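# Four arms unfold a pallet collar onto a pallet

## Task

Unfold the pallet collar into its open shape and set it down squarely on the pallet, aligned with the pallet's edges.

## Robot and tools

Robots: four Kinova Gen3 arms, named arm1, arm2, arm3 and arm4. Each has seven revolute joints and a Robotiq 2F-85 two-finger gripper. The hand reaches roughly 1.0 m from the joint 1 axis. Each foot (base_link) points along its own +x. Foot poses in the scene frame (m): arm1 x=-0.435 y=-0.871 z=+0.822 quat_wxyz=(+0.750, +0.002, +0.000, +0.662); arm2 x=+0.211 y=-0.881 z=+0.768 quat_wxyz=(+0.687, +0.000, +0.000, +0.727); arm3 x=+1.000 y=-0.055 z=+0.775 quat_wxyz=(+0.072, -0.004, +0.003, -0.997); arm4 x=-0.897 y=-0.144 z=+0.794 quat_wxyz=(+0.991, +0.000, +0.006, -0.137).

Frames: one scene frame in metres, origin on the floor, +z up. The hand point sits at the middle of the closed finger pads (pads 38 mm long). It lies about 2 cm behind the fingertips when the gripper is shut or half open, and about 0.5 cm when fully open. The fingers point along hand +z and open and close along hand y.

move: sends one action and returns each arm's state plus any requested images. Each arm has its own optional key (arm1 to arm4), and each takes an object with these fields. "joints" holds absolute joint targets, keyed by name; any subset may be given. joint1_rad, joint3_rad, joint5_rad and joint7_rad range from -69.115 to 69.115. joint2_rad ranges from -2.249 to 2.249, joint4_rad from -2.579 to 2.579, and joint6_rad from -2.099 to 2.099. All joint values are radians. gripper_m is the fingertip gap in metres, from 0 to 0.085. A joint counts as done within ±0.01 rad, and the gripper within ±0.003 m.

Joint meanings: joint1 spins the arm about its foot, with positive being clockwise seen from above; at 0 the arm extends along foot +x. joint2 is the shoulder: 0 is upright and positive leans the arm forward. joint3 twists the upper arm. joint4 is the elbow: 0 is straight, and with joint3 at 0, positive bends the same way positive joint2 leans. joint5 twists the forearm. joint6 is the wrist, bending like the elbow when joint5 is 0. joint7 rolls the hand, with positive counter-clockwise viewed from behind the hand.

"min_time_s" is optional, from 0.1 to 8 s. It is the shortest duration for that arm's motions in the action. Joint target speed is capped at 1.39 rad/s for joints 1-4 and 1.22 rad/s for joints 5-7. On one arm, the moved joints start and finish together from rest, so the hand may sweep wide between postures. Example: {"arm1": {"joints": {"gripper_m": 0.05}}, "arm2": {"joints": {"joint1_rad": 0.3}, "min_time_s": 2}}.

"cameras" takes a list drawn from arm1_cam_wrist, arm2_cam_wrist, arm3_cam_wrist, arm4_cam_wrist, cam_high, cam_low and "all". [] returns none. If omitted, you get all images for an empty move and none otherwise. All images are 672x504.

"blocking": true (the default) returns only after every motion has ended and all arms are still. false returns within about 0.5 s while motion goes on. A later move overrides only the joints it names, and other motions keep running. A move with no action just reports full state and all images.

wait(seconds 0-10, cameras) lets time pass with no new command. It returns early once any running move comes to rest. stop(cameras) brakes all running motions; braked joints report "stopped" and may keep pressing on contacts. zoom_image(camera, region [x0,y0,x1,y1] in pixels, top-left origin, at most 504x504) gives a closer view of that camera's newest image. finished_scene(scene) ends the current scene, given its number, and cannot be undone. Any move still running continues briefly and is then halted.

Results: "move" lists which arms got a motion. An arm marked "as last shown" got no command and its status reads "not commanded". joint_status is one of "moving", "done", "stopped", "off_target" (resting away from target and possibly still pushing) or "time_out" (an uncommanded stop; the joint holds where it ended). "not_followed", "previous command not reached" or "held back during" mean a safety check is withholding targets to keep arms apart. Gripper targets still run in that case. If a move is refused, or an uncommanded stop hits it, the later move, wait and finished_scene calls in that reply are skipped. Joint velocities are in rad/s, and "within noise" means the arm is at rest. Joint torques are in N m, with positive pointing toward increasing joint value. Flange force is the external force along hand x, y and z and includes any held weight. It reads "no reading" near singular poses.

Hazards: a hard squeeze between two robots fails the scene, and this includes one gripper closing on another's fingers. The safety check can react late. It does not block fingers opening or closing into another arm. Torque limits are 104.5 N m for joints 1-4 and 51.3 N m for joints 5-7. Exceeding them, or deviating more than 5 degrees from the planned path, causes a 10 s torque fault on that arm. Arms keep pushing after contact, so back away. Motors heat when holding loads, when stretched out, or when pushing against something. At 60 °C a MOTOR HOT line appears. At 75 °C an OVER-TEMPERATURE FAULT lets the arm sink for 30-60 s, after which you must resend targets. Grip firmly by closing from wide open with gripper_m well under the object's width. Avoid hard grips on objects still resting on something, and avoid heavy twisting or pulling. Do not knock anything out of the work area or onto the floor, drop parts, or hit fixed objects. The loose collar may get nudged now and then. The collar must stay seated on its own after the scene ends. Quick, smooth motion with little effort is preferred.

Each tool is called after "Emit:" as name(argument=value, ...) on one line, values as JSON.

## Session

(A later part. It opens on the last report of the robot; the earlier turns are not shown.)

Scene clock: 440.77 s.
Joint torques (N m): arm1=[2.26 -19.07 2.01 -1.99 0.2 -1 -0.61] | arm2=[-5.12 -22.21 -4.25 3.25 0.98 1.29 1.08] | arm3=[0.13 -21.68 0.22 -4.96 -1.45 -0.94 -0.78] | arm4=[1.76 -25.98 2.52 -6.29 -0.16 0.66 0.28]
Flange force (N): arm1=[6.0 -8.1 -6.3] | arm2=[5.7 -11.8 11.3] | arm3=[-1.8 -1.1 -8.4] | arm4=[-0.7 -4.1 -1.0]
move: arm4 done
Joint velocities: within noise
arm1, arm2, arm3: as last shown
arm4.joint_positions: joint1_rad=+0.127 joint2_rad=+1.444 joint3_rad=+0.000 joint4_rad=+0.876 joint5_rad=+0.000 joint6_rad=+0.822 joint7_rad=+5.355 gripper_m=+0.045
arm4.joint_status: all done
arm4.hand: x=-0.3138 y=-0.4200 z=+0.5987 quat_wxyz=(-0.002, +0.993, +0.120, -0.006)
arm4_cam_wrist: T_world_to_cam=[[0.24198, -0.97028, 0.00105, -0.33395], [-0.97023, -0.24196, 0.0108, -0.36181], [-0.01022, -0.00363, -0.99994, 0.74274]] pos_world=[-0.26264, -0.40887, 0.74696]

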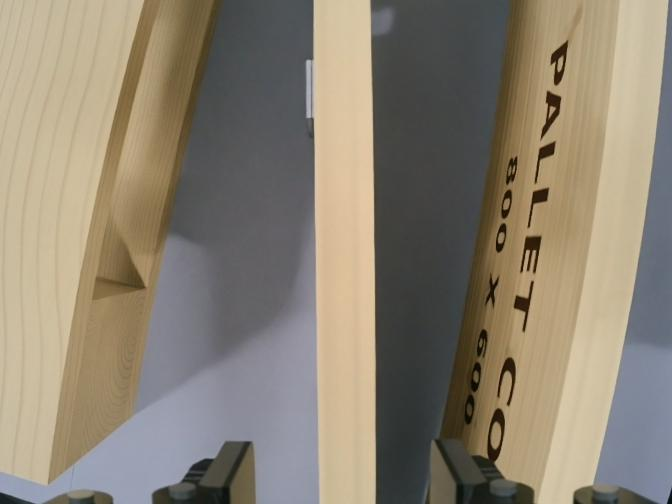

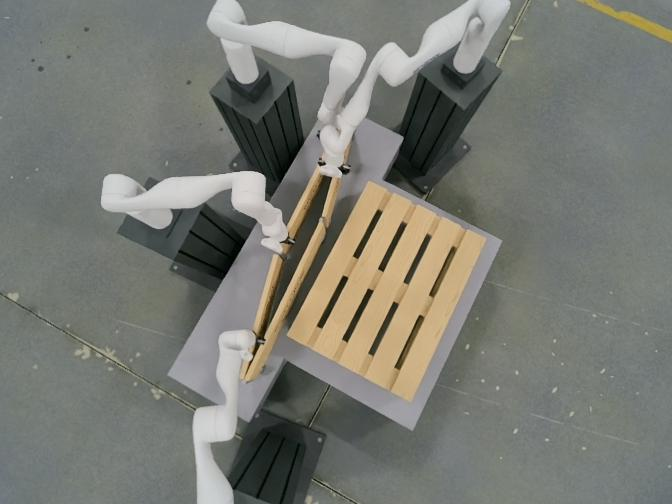

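Emit:
move(arm4={"joints": {"joint1_rad": 0.1290, "joint2_rad": 1.6606, "joint4_rad": 0.6673, "joint6_rad": 0.8138, "joint7_rad": 5.368}, "min_time_s": 2}, cameras=["arm4_cam_wrist"])

Emit:
move(arm4={"joints": {"gripper_m": 0.012}}, cameras=["arm4_cam_wrist"])

Scene clock: 446.23 s.
Joint torques (N m): arm1=[2.24 -19.01 2.03 -1.96 0.2 -1.01 -0.61] | arm2=[-5.01 -22.17 -4.14 3.2 0.91 1.24 1.09] | arm3=[0.15 -21.7 0.23 -4.95 -1.44 -0.94 -0.8] | arm4=[1.74 -25.9 2.53 -6.24 -0.2 0.65 0.27]
Flange force (N): arm1=[5.9 -8.0 -6.4] | arm2=[5.6 -11.7 11.0] | arm3=[-1.9 -1.1 -8.3] | arm4=[-1.3 -4.7 -1.9]
move: arm4 done
Joint velocities: within noise
arm1.joint_positions: joint1_rad=-0.236 joint2_rad=+1.533 joint3_rad=+0.000 joint4_rad=+1.817 joint5_rad=+0.000 joint6_rad=-0.208 joint7_rad=+6.222 gripper_m=+0.019
arm1.joint_status: not commanded
arm1.hand: x=-0.4505 y=-0.5137 z=+0.5050 quat_wxyz=(-0.001, -0.025, +1.000, +0.002)
arm2, arm3: as last shown
arm4.joint_positions: joint1_rad=+0.129 joint2_rad=+1.661 joint3_rad=+0.000 joint4_rad=+0.667 joint5_rad=+0.000 joint6_rad=+0.814 joint7_rad=+5.368 gripper_m=+0.045
arm4.joint_status: all done
arm4.hand: x=-0.3155 y=-0.4208 z=+0.5060 quat_wxyz=(-0.002, +0.992, +0.125, -0.006)
arm4_cam_wrist: T_world_to_cam=[[0.25352, -0.96733, 0.00078, -0.32913], [-0.96727, -0.2535, 0.01093, -0.36669], [-0.01037, -0.00352, -0.99994, 0.64993]] pos_world=[-0.26451, -0.40904, 0.65416]

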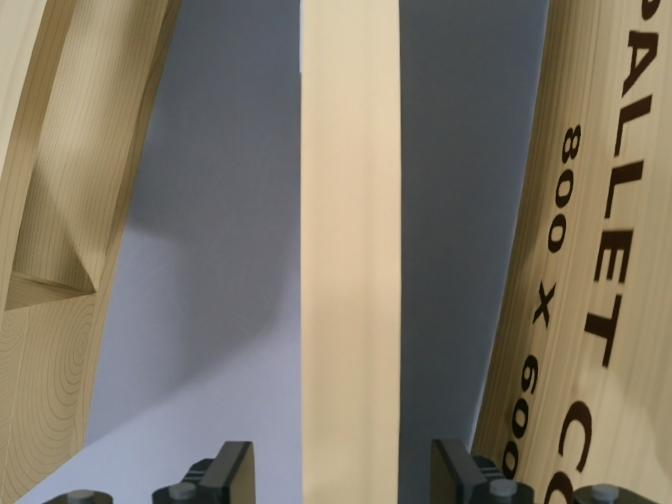

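Scene clock: 447.00 s.
Joint torques (N m): arm1=[2.33 -18.84 2.22 -1.04 0.22 -0.6 -0.56] | arm2=[-4.91 -22.02 -3.67 3.34 1.04 1.23 1.18] | arm3=[-0.16 -22.21 0.07 -5.07 -1.51 -0.88 -0.84] | arm4=[1.27 -23.04 3.41 -6.69 0.75 -1.07 0.7]
Flange force (N): arm1=[6.3 -6.7 -4.6] | arm2=[5.0 -12.0 10.9] | arm3=[-2.2 -1.5 -7.4] | arm4=[-3.4 -6.4 -10.0]
move: arm4 off_target
Joint velocities: within noise
arm1, arm2, arm3: as last shown
arm4.joint_positions: joint1_rad=+0.129 joint2_rad=+1.661 joint3_rad=+0.000 joint4_rad=+0.667 joint5_rad=+0.000 joint6_rad=+0.814 joint7_rad=+5.368 gripper_m=+0.019
arm4.joint_status: gripper_m off_target (ended at +0.019, target +0.012)
arm4.hand: x=-0.3155 y=-0.4208 z=+0.5060 quat_wxyz=(-0.002, +0.992, +0.125, -0.006)
arm4_cam_wrist: T_world_to_cam=[[0.25343, -0.96735, 0.0009, -0.32925], [-0.9673, -0.2534, 0.01086, -0.36662], [-0.01027, -0.00362, -0.99994, 0.64992]] pos_world=[-0.26451, -0.40904, 0.65416]

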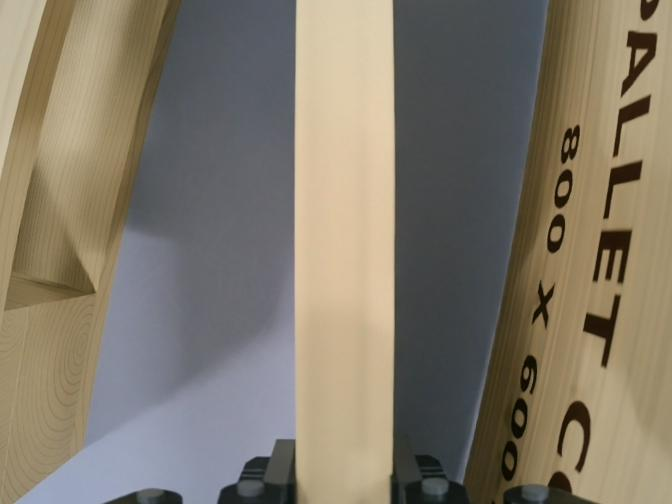

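Emit:
move(arm1={"joints": {"gripper_m": 0.004}}, arm2={"joints": {"gripper_m": 0.004}}, arm3={"joints": {"gripper_m": 0.004}}, arm4={"joints": {"gripper_m": 0.004}}, cameras=[])

Emit:
move(arm1={"joints": {"joint2_rad": 1.4238, "joint4_rad": 1.9123, "joint6_rad": -0.1946}, "min_time_s": 3}, arm2={"joints": {"joint2_rad": 1.2786, "joint4_rad": 1.7704, "joint6_rad": 0.0926}, "min_time_s": 3}, arm3={"joints": {"joint1_rad": -0.4512, "joint2_rad": 1.5017, "joint4_rad": 0.8892, "joint6_rad": 0.7507, "joint7_rad": 1.2204}, "min_time_s": 3}, arm4={"joints": {"joint1_rad": 0.1292, "joint2_rad": 1.5483, "joint4_rad": 0.7893, "joint6_rad": 0.8040, "joint7_rad": 5.3682}, "min_time_s": 3}, cameras=["arm1_cam_wrist", "arm2_cam_wrist", "arm3_cam_wrist", "arm4_cam_wrist", "cam_high", "cam_low"])

Scene clock: 463.30 s.
Joint torques (N m): arm1=[2.37 -18.82 2.21 -0.96 0.23 -0.55 -0.55] | arm2=[-4.91 -21.92 -3.82 3.27 0.97 1.19 1.18] | arm3=[-0.16 -22.22 0.07 -5.09 -1.51 -0.86 -0.82] | arm4=[1.33 -23.02 3.42 -6.76 0.78 -1.07 0.74]
Flange force (N): arm1=[6.4 -6.7 -4.5] | arm2=[5.1 -11.9 10.5] | arm3=[-2.0 -1.6 -7.4] | arm4=[-3.8 -6.9 -10.3]
move: arm1 off_target; arm2 off_target; arm3 off_target; arm4 off_target
Joint velocities: within noise
arm1.joint_positions: joint1_rad=-0.236 joint2_rad=+1.533 joint3_rad=+0.000 joint4_rad=+1.817 joint5_rad=+0.000 joint6_rad=-0.208 joint7_rad=+6.222 gripper_m=+0.019
arm1.joint_status: gripper_m off_target (ended at +0.019, target +0.004)
arm1.hand: x=-0.4505 y=-0.5137 z=+0.5050 quat_wxyz=(-0.001, -0.025, +1.000, +0.002)
arm2.joint_positions: joint1_rad=-0.420 joint2_rad=+1.387 joint3_rad=+0.000 joint4_rad=+1.696 joint5_rad=+0.000 joint6_rad=+0.058 joint7_rad=+2.738 gripper_m=+0.019
arm2.joint_status: gripper_m off_target (ended at +0.019, target +0.004)
arm2.hand: x=+0.0357 y=-0.4851 z=+0.5048 quat_wxyz=(+0.000, +0.999, +0.036, +0.000)
arm3.joint_positions: joint1_rad=-0.452 joint2_rad=+1.607 joint3_rad=+0.000 joint4_rad=+0.788 joint5_rad=+0.000 joint6_rad=+0.747 joint7_rad=+1.220 gripper_m=+0.019
arm3.joint_status: gripper_m off_target (ended at +0.019, target +0.004)
arm3.hand: x=+0.4589 y=-0.3895 z=+0.5053 quat_wxyz=(+0.003, -0.992, -0.122, +0.004)
arm4.joint_positions: joint1_rad=+0.129 joint2_rad=+1.661 joint3_rad=+0.000 joint4_rad=+0.667 joint5_rad=+0.000 joint6_rad=+0.814 joint7_rad=+5.368 gripper_m=+0.019
arm4.joint_status: gripper_m off_target (ended at +0.019, target +0.004)
arm4.hand: x=-0.3155 y=-0.4208 z=+0.5059 quat_wxyz=(-0.002, +0.992, +0.125, -0.006)

Scene clock: 466.60 s.
Joint torques (N m): arm1=[2.26 -23.46 2.17 -1.36 0.18 -1.18 -0.6] | arm2=[-4.57 -22.05 -3.18 2.34 0.98 0.92 1.15] | arm3=[-0.48 -30.87 0.46 -3.33 -1.32 3.34 -0.87] | arm4=[5.27 -35.92 5.86 -7.33 1.19 2.8 0.5]
Flange force (N): arm1=[6.0 -7.8 7.0] | arm2=[4.7 -10.8 9.4] | arm3=[-13.4 1.5 16.5] | arm4=[7.6 -4.7 19.4]
move: arm1 done; arm2 done; arm3 done; arm4 done
Joint velocities: within noise
arm1.joint_positions: joint1_rad=-0.236 joint2_rad=+1.424 joint3_rad=+0.000 joint4_rad=+1.912 joint5_rad=+0.000 joint6_rad=-0.195 joint7_rad=+6.222 gripper_m=+0.019
arm1.joint_status: all done
arm1.hand: x=-0.4504 y=-0.5138 z=+0.5500 quat_wxyz=(-0.001, -0.025, +1.000, +0.002)
arm2.joint_positions: joint1_rad=-0.420 joint2_rad=+1.279 joint3_rad=+0.000 joint4_rad=+1.770 joint5_rad=+0.000 joint6_rad=+0.093 joint7_rad=+2.738 gripper_m=+0.019
arm2.joint_status: all done
arm2.hand: x=+0.0357 y=-0.4851 z=+0.5498 quat_wxyz=(+0.000, +0.999, +0.036, +0.000)
arm3.joint_positions: joint1_rad=-0.451 joint2_rad=+1.502 joint3_rad=+0.000 joint4_rad=+0.889 joint5_rad=+0.000 joint6_rad=+0.751 joint7_rad=+1.220 gripper_m=+0.019
arm3.joint_status: all done
arm3.hand: x=+0.4589 y=-0.3895 z=+0.5503 quat_wxyz=(+0.003, -0.992, -0.122, +0.004)
arm4.joint_positions: joint1_rad=+0.129 joint2_rad=+1.548 joint3_rad=+0.000 joint4_rad=+0.789 joint5_rad=+0.000 joint6_rad=+0.804 joint7_rad=+5.368 gripper_m=+0.019
arm4.joint_status: all done
arm4.hand: x=-0.3154 y=-0.4208 z=+0.5510 quat_wxyz=(-0.002, +0.992, +0.125, -0.006)
arm1_cam_wrist: T_world_to_cam=[[-0.06345, 0.99731, 0.03658, 0.45844], [0.99778, 0.06265, 0.02248, 0.52195], [0.02013, 0.03792, -0.99908, 0.72731]] pos_world=[-0.50635, -0.51749, 0.69814]
arm2_cam_wrist: T_world_to_cam=[[0.07866, -0.9969, -0.00165, -0.48681], [-0.9969, -0.07867, 0.00286, 0.05059], [-0.00298, 0.00142, -0.99999, 0.69483]] pos_world=[0.0908, -0.4823, 0.69388]
arm3_cam_wrist: T_world_to_cam=[[0.25359, -0.96728, -0.00783, -0.48962], [-0.96708, -0.25369, 0.01976, 0.38671], [-0.0211, 0.00256, -0.99977, 0.70843]] pos_world=[0.51309, -0.37731, 0.6968]
arm4_cam_wrist: T_world_to_cam=[[0.25343, -0.96735, 0.00093, -0.32933], [-0.9673, -0.2534, 0.01076, -0.36694], [-0.01017, -0.00362, -0.99994, 0.69494]] pos_world=[-0.26441, -0.40904, 0.69915]

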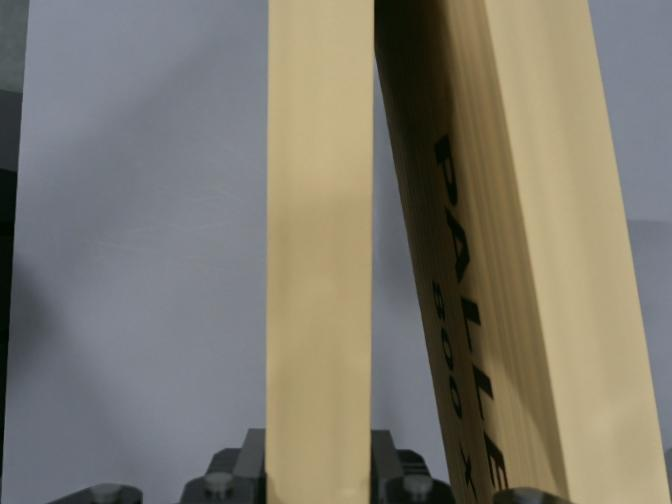

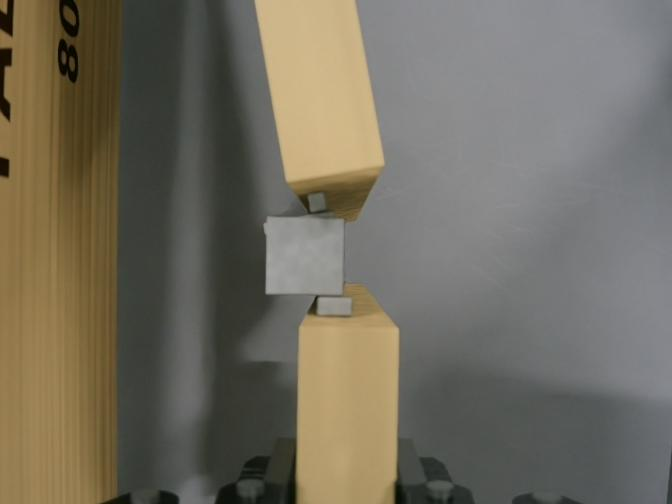

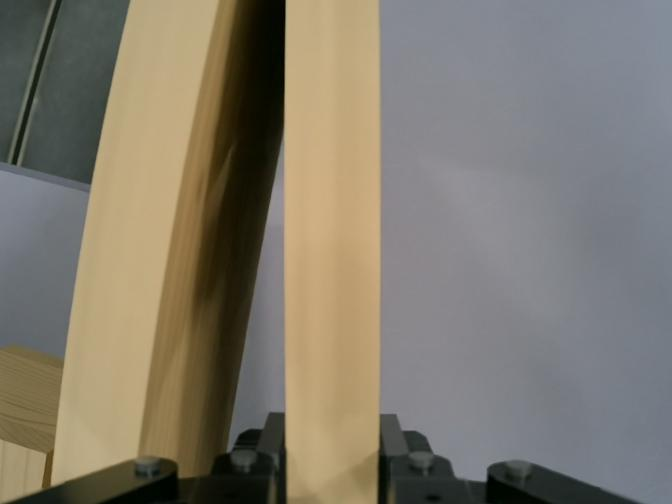

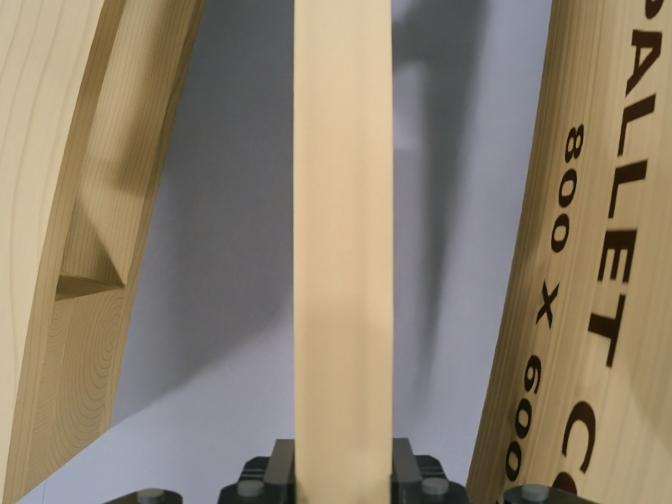

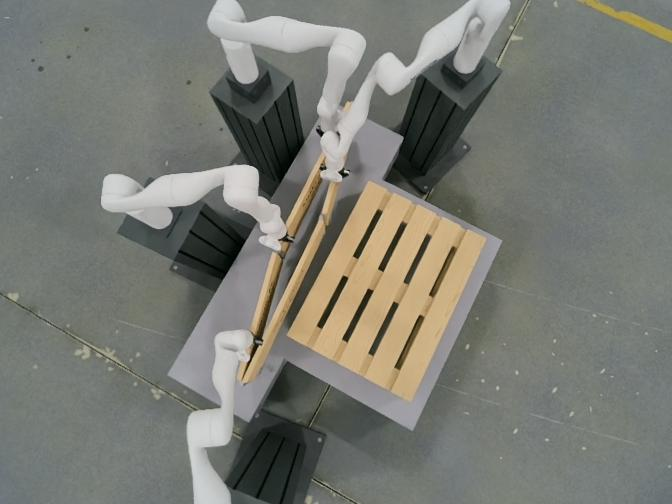

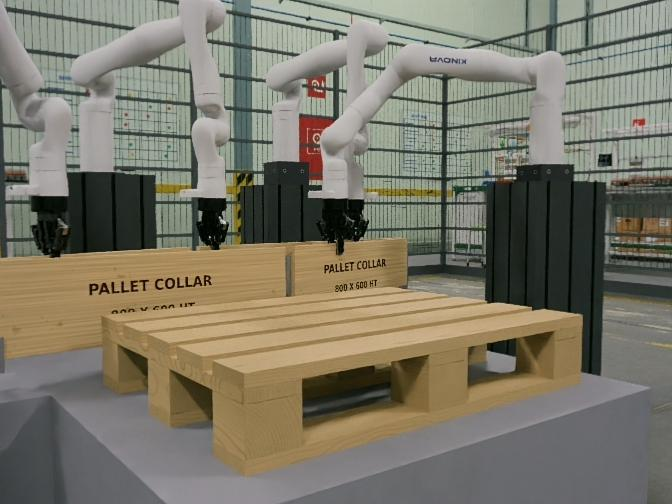

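Emit:
move(arm1={"joints": {"joint2_rad": 1.2975, "joint4_rad": 2.0029, "joint6_rad": -0.1588}, "min_time_s": 2.5}, arm2={"joints": {"joint2_rad": 1.1573, "joint4_rad": 1.8352, "joint6_rad": 0.1492}, "min_time_s": 2.5}, arm3={"joints": {"joint1_rad": -0.4505, "joint2_rad": 1.3949, "joint4_rad": 0.9710, "joint6_rad": 0.7757, "joint7_rad": 1.2211}, "min_time_s": 2.5}, arm4={"joints": {"joint1_rad": 0.1295, "joint2_rad": 1.4368, "joint4_rad": 0.8864, "joint6_rad": 0.8184, "joint7_rad": 5.3685}, "min_time_s": 2.5}, cameras=[])

Emit:
move(arm1={"joints": {"joint2_rad": 1.1653, "joint4_rad": 2.0757, "joint6_rad": -0.0994}, "min_time_s": 2.5}, arm2={"joints": {"joint2_rad": 1.0355, "joint4_rad": 1.8813, "joint6_rad": 0.2249}, "min_time_s": 2.5}, arm3={"joints": {"joint1_rad": -0.4498, "joint2_rad": 1.2965, "joint4_rad": 1.0264, "joint6_rad": 0.8187, "joint7_rad": 1.2218}, "min_time_s": 2.5}, arm4={"joints": {"joint1_rad": 0.1297, "joint2_rad": 1.3353, "joint4_rad": 0.9534, "joint6_rad": 0.8529, "joint7_rad": 5.3687}, "min_time_s": 2.5}, cameras=[])

Emit:
move(arm1={"joints": {"joint2_rad": 1.0554, "joint4_rad": 2.1201, "joint6_rad": -0.0339}, "min_time_s": 2.5}, arm2={"joints": {"joint2_rad": 0.9386, "joint4_rad": 1.9042, "joint6_rad": 0.2988}, "min_time_s": 2.5}, arm3={"joints": {"joint1_rad": -0.4492, "joint2_rad": 1.2232, "joint4_rad": 1.0541, "joint6_rad": 0.8643, "joint7_rad": 1.2224}, "min_time_s": 2.5}, arm4={"joints": {"joint1_rad": 0.1299, "joint2_rad": 1.2603, "joint4_rad": 0.9885, "joint6_rad": 0.8928, "joint7_rad": 5.3689}, "min_time_s": 2.5}, cameras=["arm1_cam_wrist", "arm2_cam_wrist", "arm3_cam_wrist", "arm4_cam_wrist", "cam_high", "cam_low"])

Scene clock: 473.27 s.
Joint torques (N m): arm1=[2.49 -22.65 2.4 -1.48 0.2 -0.98 -0.62] | arm2=[-4.63 -21.88 -3.32 1.39 0.85 0.79 1.17] | arm3=[-0.48 -31.54 0.55 -4 -1.3 3.14 -0.87] | arm4=[4.94 -36.54 5.6 -7.71 1.08 2.72 0.53]
Flange force (N): arm1=[6.6 -7.6 7.1] | arm2=[5.0 -10.4 8.4] | arm3=[-12.5 1.2 16.2] | arm4=[7.5 -4.3 20.1]
move: arm1 done; arm2 done; arm3 done; arm4 done
Joint velocities: within noise
arm1.joint_positions: joint1_rad=-0.236 joint2_rad=+1.297 joint3_rad=+0.000 joint4_rad=+2.003 joint5_rad=+0.000 joint6_rad=-0.159 joint7_rad=+6.222 gripper_m=+0.019
arm1.joint_status: all done
arm1.hand: x=-0.4502 y=-0.5140 z=+0.6000 quat_wxyz=(-0.001, -0.025, +1.000, +0.002)
arm2.joint_positions: joint1_rad=-0.420 joint2_rad=+1.157 joint3_rad=+0.000 joint4_rad=+1.835 joint5_rad=+0.000 joint6_rad=+0.149 joint7_rad=+2.738 gripper_m=+0.019
arm2.joint_status: all done
arm2.hand: x=+0.0357 y=-0.4852 z=+0.5998 quat_wxyz=(+0.000, +0.999, +0.036, +0.000)
arm3.joint_positions: joint1_rad=-0.450 joint2_rad=+1.395 joint3_rad=+0.000 joint4_rad=+0.971 joint5_rad=+0.000 joint6_rad=+0.776 joint7_rad=+1.221 gripper_m=+0.019
arm3.joint_status: all done
arm3.hand: x=+0.4590 y=-0.3895 z=+0.6003 quat_wxyz=(+0.003, -0.992, -0.122, +0.004)
arm4.joint_positions: joint1_rad=+0.129 joint2_rad=+1.437 joint3_rad=+0.000 joint4_rad=+0.886 joint5_rad=+0.000 joint6_rad=+0.818 joint7_rad=+5.369 gripper_m=+0.019
arm4.joint_status: all done
arm4.hand: x=-0.3154 y=-0.4208 z=+0.6010 quat_wxyz=(-0.002, +0.992, +0.125, -0.006)

Scene clock: 476.07 s.
Joint torques (N m): arm1=[2.76 -22.02 2.93 -1.91 0.22 -0.88 -0.57] | arm2=[-4.58 -21.75 -3.27 0.33 0.67 0.67 1.14] | arm3=[-0.49 -32.09 0.6 -4.95 -1.28 2.94 -0.84] | arm4=[4.9 -36.71 5.57 -8 1.03 2.75 0.48]
Flange force (N): arm1=[7.5 -7.2 7.8] | arm2=[5.1 -10.2 7.9] | arm3=[-11.2 0.8 15.8] | arm4=[8.0 -3.7 20.6]
move: arm1 done; arm2 done; arm3 done; arm4 done
Joint velocities: within noise
arm1.joint_positions: joint1_rad=-0.236 joint2_rad=+1.165 joint3_rad=+0.000 joint4_rad=+2.076 joint5_rad=+0.000 joint6_rad=-0.099 joint7_rad=+6.222 gripper_m=+0.019
arm1.joint_status: all done
arm1.hand: x=-0.4501 y=-0.5142 z=+0.6500 quat_wxyz=(-0.001, -0.025, +1.000, +0.002)
arm2.joint_positions: joint1_rad=-0.420 joint2_rad=+1.035 joint3_rad=+0.000 joint4_rad=+1.881 joint5_rad=+0.000 joint6_rad=+0.225 joint7_rad=+2.738 gripper_m=+0.019
arm2.joint_status: all done
arm2.hand: x=+0.0357 y=-0.4852 z=+0.6498 quat_wxyz=(+0.000, +0.999, +0.036, +0.000)
arm3.joint_positions: joint1_rad=-0.450 joint2_rad=+1.297 joint3_rad=+0.000 joint4_rad=+1.026 joint5_rad=+0.000 joint6_rad=+0.819 joint7_rad=+1.222 gripper_m=+0.019
arm3.joint_status: all done
arm3.hand: x=+0.4590 y=-0.3895 z=+0.6503 quat_wxyz=(+0.003, -0.992, -0.122, +0.004)
arm4.joint_positions: joint1_rad=+0.130 joint2_rad=+1.335 joint3_rad=+0.000 joint4_rad=+0.953 joint5_rad=+0.000 joint6_rad=+0.853 joint7_rad=+5.369 gripper_m=+0.019
arm4.joint_status: all done
arm4.hand: x=-0.3153 y=-0.4208 z=+0.6510 quat_wxyz=(-0.002, +0.992, +0.125, -0.006)

Scene clock: 478.87 s.
Joint torques (N m): arm1=[2.99 -21.53 3.18 -2.48 0.3 -0.76 -0.57] | arm2=[-4.71 -21.45 -3.5 -0.65 0.44 0.5 1.15] | arm3=[-0.52 -32.49 0.64 -5.71 -1.25 2.84 -0.79] | arm4=[4.83 -36.67 5.39 -8.55 0.97 2.69 0.44]
Flange force (N): arm1=[8.2 -7.1 8.7] | arm2=[5.4 -10.3 7.2] | arm3=[-10.6 0.7 15.9] | arm4=[7.5 -3.9 20.4]
move: arm1 done; arm2 done; arm3 done; arm4 done
Joint velocities: within noise
arm1.joint_positions: joint1_rad=-0.236 joint2_rad=+1.055 joint3_rad=+0.000 joint4_rad=+2.120 joint5_rad=+0.000 joint6_rad=-0.034 joint7_rad=+6.222 gripper_m=+0.019
arm1.joint_status: all done
arm1.hand: x=-0.4500 y=-0.5143 z=+0.6900 quat_wxyz=(-0.001, -0.025, +1.000, +0.002)
arm2.joint_positions: joint1_rad=-0.420 joint2_rad=+0.939 joint3_rad=+0.000 joint4_rad=+1.904 joint5_rad=+0.000 joint6_rad=+0.299 joint7_rad=+2.738 gripper_m=+0.019
arm2.joint_status: all done
arm2.hand: x=+0.0357 y=-0.4852 z=+0.6898 quat_wxyz=(+0.000, +0.999, +0.036, +0.000)
arm3.joint_positions: joint1_rad=-0.449 joint2_rad=+1.223 joint3_rad=+0.000 joint4_rad=+1.054 joint5_rad=+0.000 joint6_rad=+0.864 joint7_rad=+1.222 gripper_m=+0.019
arm3.joint_status: all done
arm3.hand: x=+0.4590 y=-0.3895 z=+0.6904 quat_wxyz=(+0.003, -0.992, -0.122, +0.004)
arm4.joint_positions: joint1_rad=+0.130 joint2_rad=+1.260 joint3_rad=+0.000 joint4_rad=+0.989 joint5_rad=+0.000 joint6_rad=+0.893 joint7_rad=+5.369 gripper_m=+0.019
arm4.joint_status: all done
arm4.hand: x=-0.3153 y=-0.4208 z=+0.6910 quat_wxyz=(-0.002, +0.992, +0.125, -0.006)
arm1_cam_wrist: T_world_to_cam=[[-0.06344, 0.99732, 0.03648, 0.45392], [0.99778, 0.06265, 0.02247, 0.51854], [0.02013, 0.03782, -0.99908, 0.86714]] pos_world=[-0.50605, -0.51799, 0.83814]
arm2_cam_wrist: T_world_to_cam=[[0.07866, -0.9969, -0.00155, -0.48677], [-0.9969, -0.07867, 0.00287, 0.05028], [-0.00298, 0.00132, -0.99999, 0.83478]] pos_world=[0.0909, -0.4824, 0.83388]
arm3_cam_wrist: T_world_to_cam=[[0.25359, -0.96728, -0.00783, -0.48855], [-0.96708, -0.25369, 0.01976, 0.38404], [-0.0211, 0.00256, -0.99977, 0.8484]] pos_world=[0.51319, -0.37731, 0.8368]
arm4_cam_wrist: T_world_to_cam=[[0.25343, -0.96735, 0.00093, -0.32951], [-0.9673, -0.2534, 0.01076, -0.36825], [-0.01017, -0.00362, -0.99994, 0.83503]] pos_world=[-0.26421, -0.40904, 0.83925]

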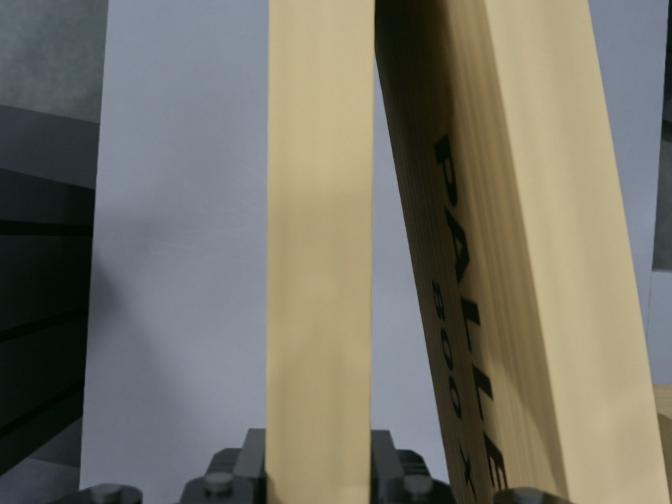

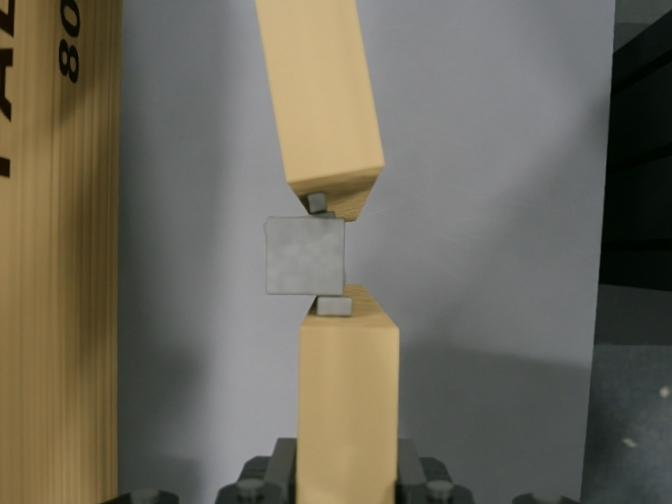

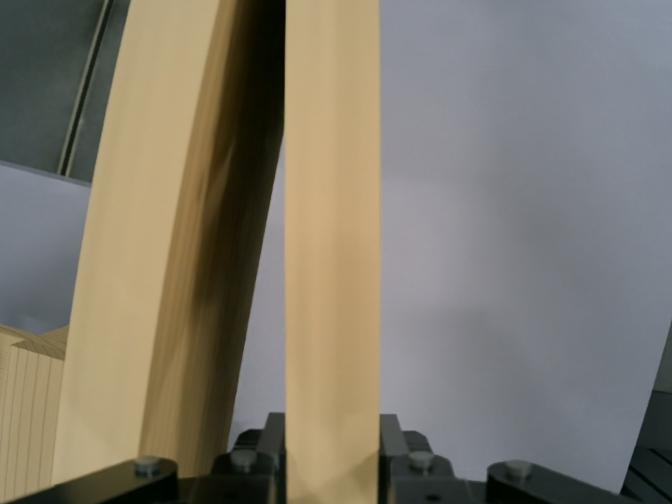

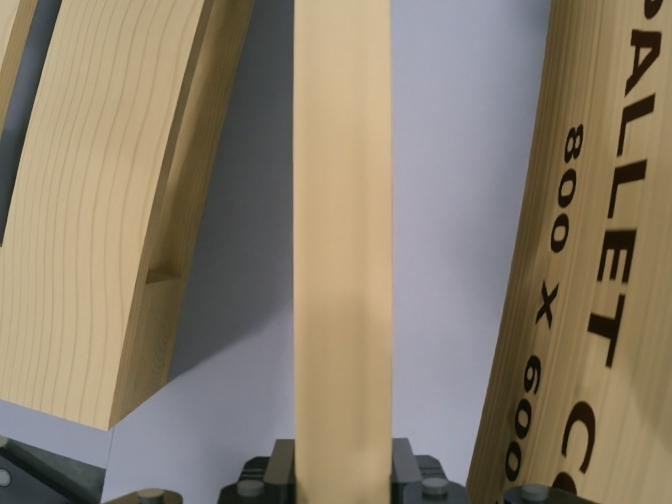

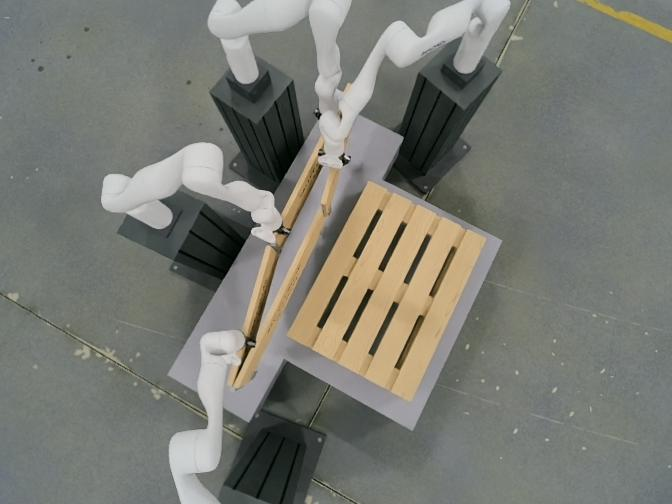

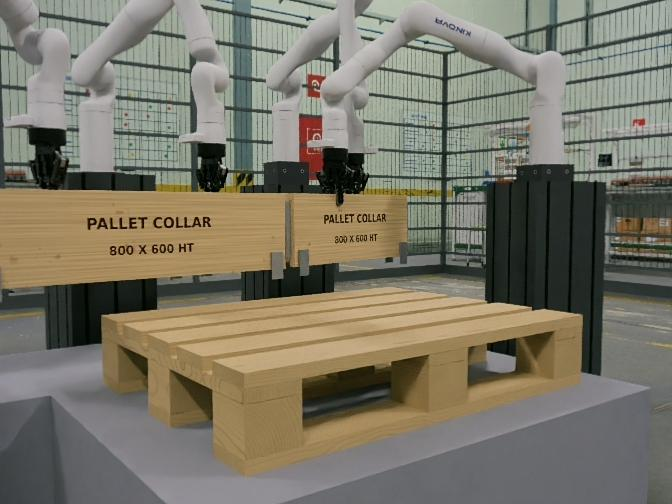

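Emit:
move(arm1={"joints": {"joint1_rad": -0.1387, "joint2_rad": 1.0564, "joint4_rad": 2.0266, "joint6_rad": 0.0585, "joint7_rad": 6.3154}, "min_time_s": 3}, arm2={"joints": {"joint1_rad": -0.3229, "joint2_rad": 0.9483, "joint4_rad": 1.8604, "joint6_rad": 0.3328, "joint7_rad": 2.8306}, "min_time_s": 3}, arm3={"joints": {"joint1_rad": -0.3387, "joint2_rad": 1.1250, "joint4_rad": 1.3277, "joint6_rad": 0.6889, "joint7_rad": 1.5015}, "min_time_s": 3}, arm4={"joints": {"joint1_rad": -0.0061, "joint2_rad": 1.2190, "joint4_rad": 1.0994, "joint6_rad": 0.8232, "joint7_rad": 5.4016}, "min_time_s": 3}, cameras=["cam_high"])

Scene clock: 542.63 s.
Joint torques (N m): arm1=[4.01 -24.21 4.45 -4.99 0.4 -1.5 -0.58] | arm2=[-5.23 -20.31 -4.21 0.41 0.11 1.2 0.99] | arm3=[0.72 -30.47 2.01 -3.67 -0.54 2.71 -0.7] | arm4=[5.25 -33.97 5.79 -6.42 1.01 3.31 0.4]
Flange force (N): arm1=[10.9 -8.4 10.3] | arm2=[7.1 -12.0 5.3] | arm3=[-11.5 -0.3 17.1] | arm4=[9.7 -3.0 19.0]
move: arm1 done; arm2 done; arm3 done; arm4 done
Joint velocities: within noise
arm1.joint_positions: joint1_rad=-0.139 joint2_rad=+1.056 joint3_rad=+0.000 joint4_rad=+2.027 joint5_rad=+0.000 joint6_rad=+0.059 joint7_rad=+6.315 gripper_m=+0.019
arm1.joint_status: all done
arm1.hand: x=-0.4157 y=-0.4853 z=+0.6900 quat_wxyz=(-0.001, -0.023, +1.000, +0.002)
arm2.joint_positions: joint1_rad=-0.323 joint2_rad=+0.948 joint3_rad=+0.000 joint4_rad=+1.860 joint5_rad=+0.000 joint6_rad=+0.333 joint7_rad=+2.831 gripper_m=+0.019
arm2.joint_status: all done
arm2.hand: x=+0.0701 y=-0.4583 z=+0.6899 quat_wxyz=(+0.000, +0.999, +0.034, +0.000)
arm3.joint_positions: joint1_rad=-0.339 joint2_rad=+1.125 joint3_rad=+0.000 joint4_rad=+1.328 joint5_rad=+0.000 joint6_rad=+0.689 joint7_rad=+1.502 gripper_m=+0.019
arm3.joint_status: all done
arm3.hand: x=+0.4743 y=-0.3022 z=+0.6903 quat_wxyz=(+0.004, -0.979, -0.206, +0.004)
arm4.joint_positions: joint1_rad=-0.006 joint2_rad=+1.219 joint3_rad=+0.000 joint4_rad=+1.099 joint5_rad=+0.000 joint6_rad=+0.823 joint7_rad=+5.402 gripper_m=+0.019
arm4.joint_status: all done
arm4.hand: x=-0.3023 y=-0.3338 z=+0.6909 quat_wxyz=(-0.002, +0.978, +0.209, -0.006)

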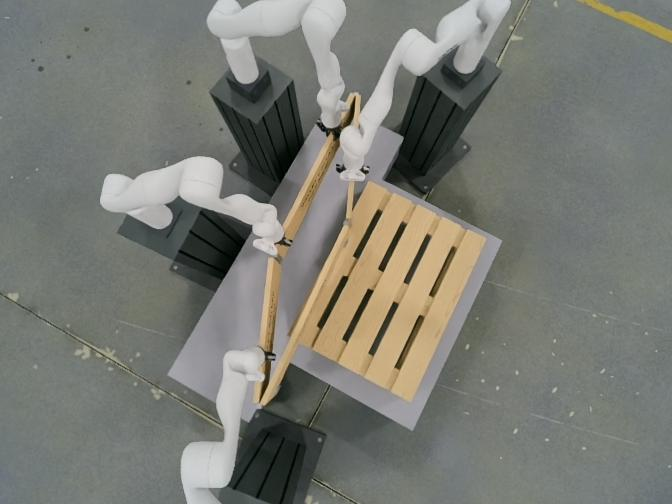

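Emit:
move(arm1={"joints": {"joint1_rad": -0.0549, "joint2_rad": 1.0653, "joint4_rad": 1.9211, "joint6_rad": 0.1553, "joint7_rad": 6.3948}, "min_time_s": 3}, arm2={"joints": {"joint1_rad": -0.2315, "joint2_rad": 0.9623, "joint4_rad": 1.8027, "joint6_rad": 0.3767, "joint7_rad": 2.9176}, "min_time_s": 3}, arm3={"joints": {"joint1_rad": -0.2070, "joint2_rad": 1.0750, "joint4_rad": 1.4802, "joint6_rad": 0.5864, "joint7_rad": 1.8018}, "min_time_s": 3}, arm4={"joints": {"joint1_rad": -0.1386, "joint2_rad": 1.1888, "joint4_rad": 1.1816, "joint6_rad": 0.7713, "joint7_rad": 5.4377}, "min_time_s": 3}, cameras=[])

Emit:
move(arm1={"joints": {"joint1_rad": 0.0170, "joint2_rad": 1.0825, "joint4_rad": 1.8038, "joint6_rad": 0.2553, "joint7_rad": 6.4622}, "min_time_s": 3}, arm2={"joints": {"joint1_rad": -0.1465, "joint2_rad": 0.9811, "joint4_rad": 1.7311, "joint6_rad": 0.4295, "joint7_rad": 2.9981}, "min_time_s": 3}, arm3={"joints": {"joint1_rad": -0.0662, "joint2_rad": 1.0573, "joint4_rad": 1.5385, "joint6_rad": 0.5459, "joint7_rad": 2.1113}, "min_time_s": 3}, arm4={"joints": {"joint1_rad": -0.2652, "joint2_rad": 1.1665, "joint4_rad": 1.2454, "joint6_rad": 0.7296, "joint7_rad": 5.4798}, "min_time_s": 3}, cameras=["cam_high"])

Scene clock: 548.17 s.
Joint torques (N m): arm1=[3.89 -26.6 4.07 -7.96 0.43 -2.39 -0.69] | arm2=[-5.17 -20.49 -4.13 2.26 -0.06 2.48 0.9] | arm3=[3.59 -30.02 5.53 -4.81 0.67 1.11 -0.64] | arm4=[5.1 -34.33 5.74 -7.96 0.84 1.92 0.26]
Flange force (N): arm1=[10.7 -10.7 10.1] | arm2=[7.0 -15.7 7.6] | arm3=[-8.1 2.7 16.2] | arm4=[6.7 -5.3 18.3]
move: arm1 done; arm2 done; arm3 done; arm4 done
Joint velocities: within noise
arm1.joint_positions: joint1_rad=-0.055 joint2_rad=+1.065 joint3_rad=+0.000 joint4_rad=+1.921 joint5_rad=+0.000 joint6_rad=+0.155 joint7_rad=+6.395 gripper_m=+0.019
arm1.joint_status: all done
arm1.hand: x=-0.3813 y=-0.4564 z=+0.6900 quat_wxyz=(-0.001, -0.021, +1.000, +0.002)
arm2.joint_positions: joint1_rad=-0.231 joint2_rad=+0.962 joint3_rad=+0.000 joint4_rad=+1.803 joint5_rad=+0.000 joint6_rad=+0.377 joint7_rad=+2.918 gripper_m=+0.019
arm2.joint_status: all done
arm2.hand: x=+0.1046 y=-0.4317 z=+0.6898 quat_wxyz=(+0.000, +0.999, +0.032, +0.000)
arm3.joint_positions: joint1_rad=-0.207 joint2_rad=+1.075 joint3_rad=+0.000 joint4_rad=+1.480 joint5_rad=+0.000 joint6_rad=+0.586 joint7_rad=+1.802 gripper_m=+0.019
arm3.joint_status: all done
arm3.hand: x=+0.4796 y=-0.2190 z=+0.6903 quat_wxyz=(+0.004, -0.958, -0.287, +0.003)
arm4.joint_positions: joint1_rad=-0.139 joint2_rad=+1.189 joint3_rad=+0.000 joint4_rad=+1.182 joint5_rad=+0.000 joint6_rad=+0.771 joint7_rad=+5.438 gripper_m=+0.019
arm4.joint_status: all done
arm4.hand: x=-0.2983 y=-0.2512 z=+0.6911 quat_wxyz=(-0.003, +0.957, +0.290, -0.006)

Scene clock: 551.47 s.
Joint torques (N m): arm1=[3.39 -29.12 3.3 -10.79 0.35 -3.3 -0.86] | arm2=[-5.06 -20.8 -3.9 3.83 -0.28 3.69 0.87] | arm3=[5.58 -30.9 8.12 -7.39 1.49 -0.77 -0.59] | arm4=[5.83 -34.96 6.45 -9.77 0.83 0.54 0.1]
Flange force (N): arm1=[9.8 -13.0 9.9] | arm2=[7.3 -19.4 9.6] | arm3=[-6.2 6.5 15.0] | arm4=[4.7 -9.0 17.6]
move: arm1 done; arm2 done; arm3 done; arm4 done
Joint velocities: within noise
arm1.joint_positions: joint1_rad=+0.017 joint2_rad=+1.082 joint3_rad=+0.000 joint4_rad=+1.804 joint5_rad=+0.000 joint6_rad=+0.255 joint7_rad=+6.462 gripper_m=+0.019
arm1.joint_status: all done
arm1.hand: x=-0.3468 y=-0.4274 z=+0.6901 quat_wxyz=(-0.001, -0.019, +1.000, +0.002)
arm2.joint_positions: joint1_rad=-0.146 joint2_rad=+0.981 joint3_rad=+0.000 joint4_rad=+1.731 joint5_rad=+0.000 joint6_rad=+0.429 joint7_rad=+2.998 gripper_m=+0.019
arm2.joint_status: all done
arm2.hand: x=+0.1392 y=-0.4049 z=+0.6898 quat_wxyz=(+0.000, +1.000, +0.030, +0.000)
arm3.joint_positions: joint1_rad=-0.066 joint2_rad=+1.057 joint3_rad=+0.000 joint4_rad=+1.538 joint5_rad=+0.000 joint6_rad=+0.546 joint7_rad=+2.111 gripper_m=+0.019
arm3.joint_status: all done
arm3.hand: x=+0.4758 y=-0.1415 z=+0.6904 quat_wxyz=(+0.004, -0.930, -0.367, +0.003)
arm4.joint_positions: joint1_rad=-0.265 joint2_rad=+1.166 joint3_rad=+0.000 joint4_rad=+1.245 joint5_rad=+0.000 joint6_rad=+0.730 joint7_rad=+5.480 gripper_m=+0.019
arm4.joint_status: all done
arm4.hand: x=-0.3026 y=-0.1744 z=+0.6911 quat_wxyz=(-0.003, +0.929, +0.370, -0.006)

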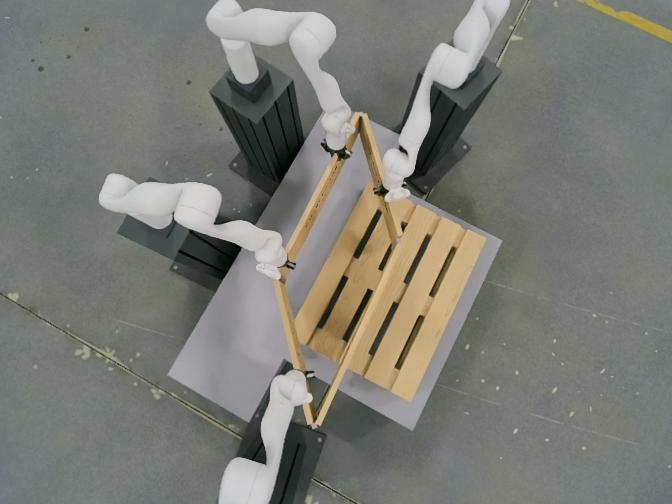

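Emit:
move(arm1={"joints": {"joint1_rad": 0.0787, "joint2_rad": 1.1087, "joint4_rad": 1.6743, "joint6_rad": 0.3586, "joint7_rad": 6.5194}, "min_time_s": 3}, arm2={"joints": {"joint1_rad": -0.0684, "joint2_rad": 1.0051, "joint4_rad": 1.6458, "joint6_rad": 0.4907, "joint7_rad": 3.0717}, "min_time_s": 3}, arm3={"joints": {"joint1_rad": 0.0680, "joint2_rad": 1.0645, "joint4_rad": 1.5182, "joint6_rad": 0.5589, "joint7_rad": 2.4141}, "min_time_s": 3}, arm4={"joints": {"joint1_rad": -0.3840, "joint2_rad": 1.1487, "joint4_rad": 1.2976, "joint6_rad": 0.6953, "joint7_rad": 5.5296}, "min_time_s": 3}, cameras=[])

Emit:
move(arm1={"joints": {"joint1_rad": 0.1319, "joint2_rad": 1.1444, "joint4_rad": 1.5312, "joint6_rad": 0.4660, "joint7_rad": 6.5681}, "min_time_s": 3}, arm2={"joints": {"joint1_rad": 0.0029, "joint2_rad": 1.0354, "joint4_rad": 1.5466, "joint6_rad": 0.5596, "joint7_rad": 3.1385}, "min_time_s": 3}, arm3={"joints": {"joint1_rad": 0.1824, "joint2_rad": 1.0920, "joint4_rad": 1.4346, "joint6_rad": 0.6151, "joint7_rad": 2.6972}, "min_time_s": 3}, arm4={"joints": {"joint1_rad": -0.4933, "joint2_rad": 1.1338, "joint4_rad": 1.3434, "joint6_rad": 0.6644, "joint7_rad": 5.5889}, "min_time_s": 3}, cameras=["cam_high"])

Scene clock: 556.93 s.
Joint torques (N m): arm1=[2.71 -31.04 2.34 -12.83 0.19 -3.85 -0.9] | arm2=[-4.73 -21.66 -3.38 4.81 -0.35 4.68 0.73] | arm3=[6.94 -33.31 9.69 -11.49 2.04 -3.07 -0.6] | arm4=[6.7 -35.82 7.26 -11.83 0.91 -0.83 0.1]
Flange force (N): arm1=[8.9 -14.6 9.4] | arm2=[7.8 -22.8 11.7] | arm3=[-5.5 11.3 14.0] | arm4=[3.3 -13.6 17.2]
move: arm1 done; arm2 done; arm3 done; arm4 done
Joint velocities: within noise
arm1.joint_positions: joint1_rad=+0.079 joint2_rad=+1.109 joint3_rad=+0.000 joint4_rad=+1.674 joint5_rad=+0.000 joint6_rad=+0.359 joint7_rad=+6.519 gripper_m=+0.019
arm1.joint_status: all done
arm1.hand: x=-0.3124 y=-0.3984 z=+0.6901 quat_wxyz=(-0.001, -0.016, +1.000, +0.002)
arm2.joint_positions: joint1_rad=-0.068 joint2_rad=+1.005 joint3_rad=+0.000 joint4_rad=+1.646 joint5_rad=+0.000 joint6_rad=+0.491 joint7_rad=+3.072 gripper_m=+0.019
arm2.joint_status: all done
arm2.hand: x=+0.1737 y=-0.3780 z=+0.6899 quat_wxyz=(+0.000, +1.000, +0.027, +0.000)
arm3.joint_positions: joint1_rad=+0.068 joint2_rad=+1.064 joint3_rad=+0.000 joint4_rad=+1.518 joint5_rad=+0.000 joint6_rad=+0.559 joint7_rad=+2.414 gripper_m=+0.019
arm3.joint_status: all done
arm3.hand: x=+0.4639 y=-0.0711 z=+0.6904 quat_wxyz=(+0.004, -0.896, -0.444, +0.003)
arm4.joint_positions: joint1_rad=-0.384 joint2_rad=+1.149 joint3_rad=+0.000 joint4_rad=+1.298 joint5_rad=+0.000 joint6_rad=+0.695 joint7_rad=+5.530 gripper_m=+0.019
arm4.joint_status: all done
arm4.hand: x=-0.3143 y=-0.1048 z=+0.6911 quat_wxyz=(-0.004, +0.895, +0.447, -0.005)

Scene clock: 560.23 s.
Joint torques (N m): arm1=[1.72 -33.15 1.03 -13.78 -0.14 -3.89 -0.93] | arm2=[-4.29 -22.52 -2.85 5.13 -0.36 5.32 0.71] | arm3=[7.69 -36.74 10.47 -15.87 2.68 -5.33 -0.47] | arm4=[7.27 -35.87 7.9 -13.58 1 -2.08 0.08]
Flange force (N): arm1=[7.1 -14.2 10.5] | arm2=[8.1 -25.4 12.7] | arm3=[-7.1 15.6 13.6] | arm4=[2.3 -17.7 15.5]
move: arm1 done; arm2 done; arm3 done; arm4 done
Joint velocities: within noise
arm1.joint_positions: joint1_rad=+0.132 joint2_rad=+1.144 joint3_rad=+0.000 joint4_rad=+1.531 joint5_rad=+0.000 joint6_rad=+0.466 joint7_rad=+6.568 gripper_m=+0.019
arm1.joint_status: all done
arm1.hand: x=-0.2780 y=-0.3695 z=+0.6900 quat_wxyz=(-0.001, -0.014, +1.000, +0.002)
arm2.joint_positions: joint1_rad=+0.003 joint2_rad=+1.035 joint3_rad=+0.000 joint4_rad=+1.547 joint5_rad=+0.000 joint6_rad=+0.560 joint7_rad=+3.138 gripper_m=+0.019
arm2.joint_status: all done
arm2.hand: x=+0.2082 y=-0.3512 z=+0.6900 quat_wxyz=(+0.000, +1.000, +0.025, +0.000)
arm3.joint_positions: joint1_rad=+0.182 joint2_rad=+1.092 joint3_rad=+0.000 joint4_rad=+1.435 joint5_rad=+0.000 joint6_rad=+0.615 joint7_rad=+2.697 gripper_m=+0.019
arm3.joint_status: all done
arm3.hand: x=+0.4455 y=-0.0092 z=+0.6905 quat_wxyz=(+0.005, -0.855, -0.518, +0.002)
arm4.joint_positions: joint1_rad=-0.493 joint2_rad=+1.134 joint3_rad=+0.000 joint4_rad=+1.343 joint5_rad=+0.000 joint6_rad=+0.664 joint7_rad=+5.589 gripper_m=+0.019
arm4.joint_status: all done
arm4.hand: x=-0.3319 y=-0.0435 z=+0.6911 quat_wxyz=(-0.004, +0.854, +0.520, -0.005)

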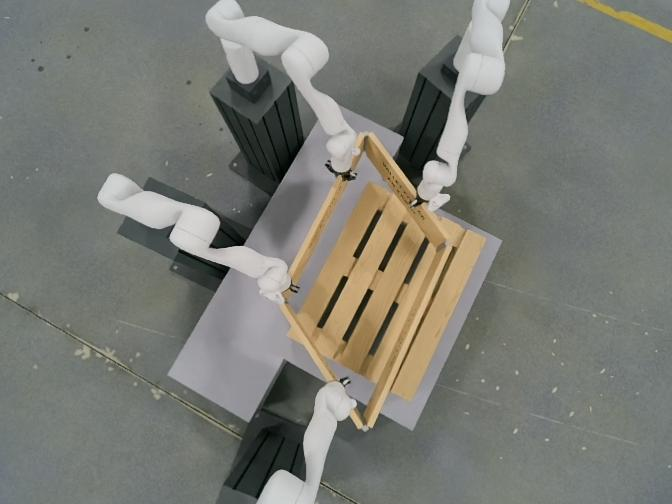

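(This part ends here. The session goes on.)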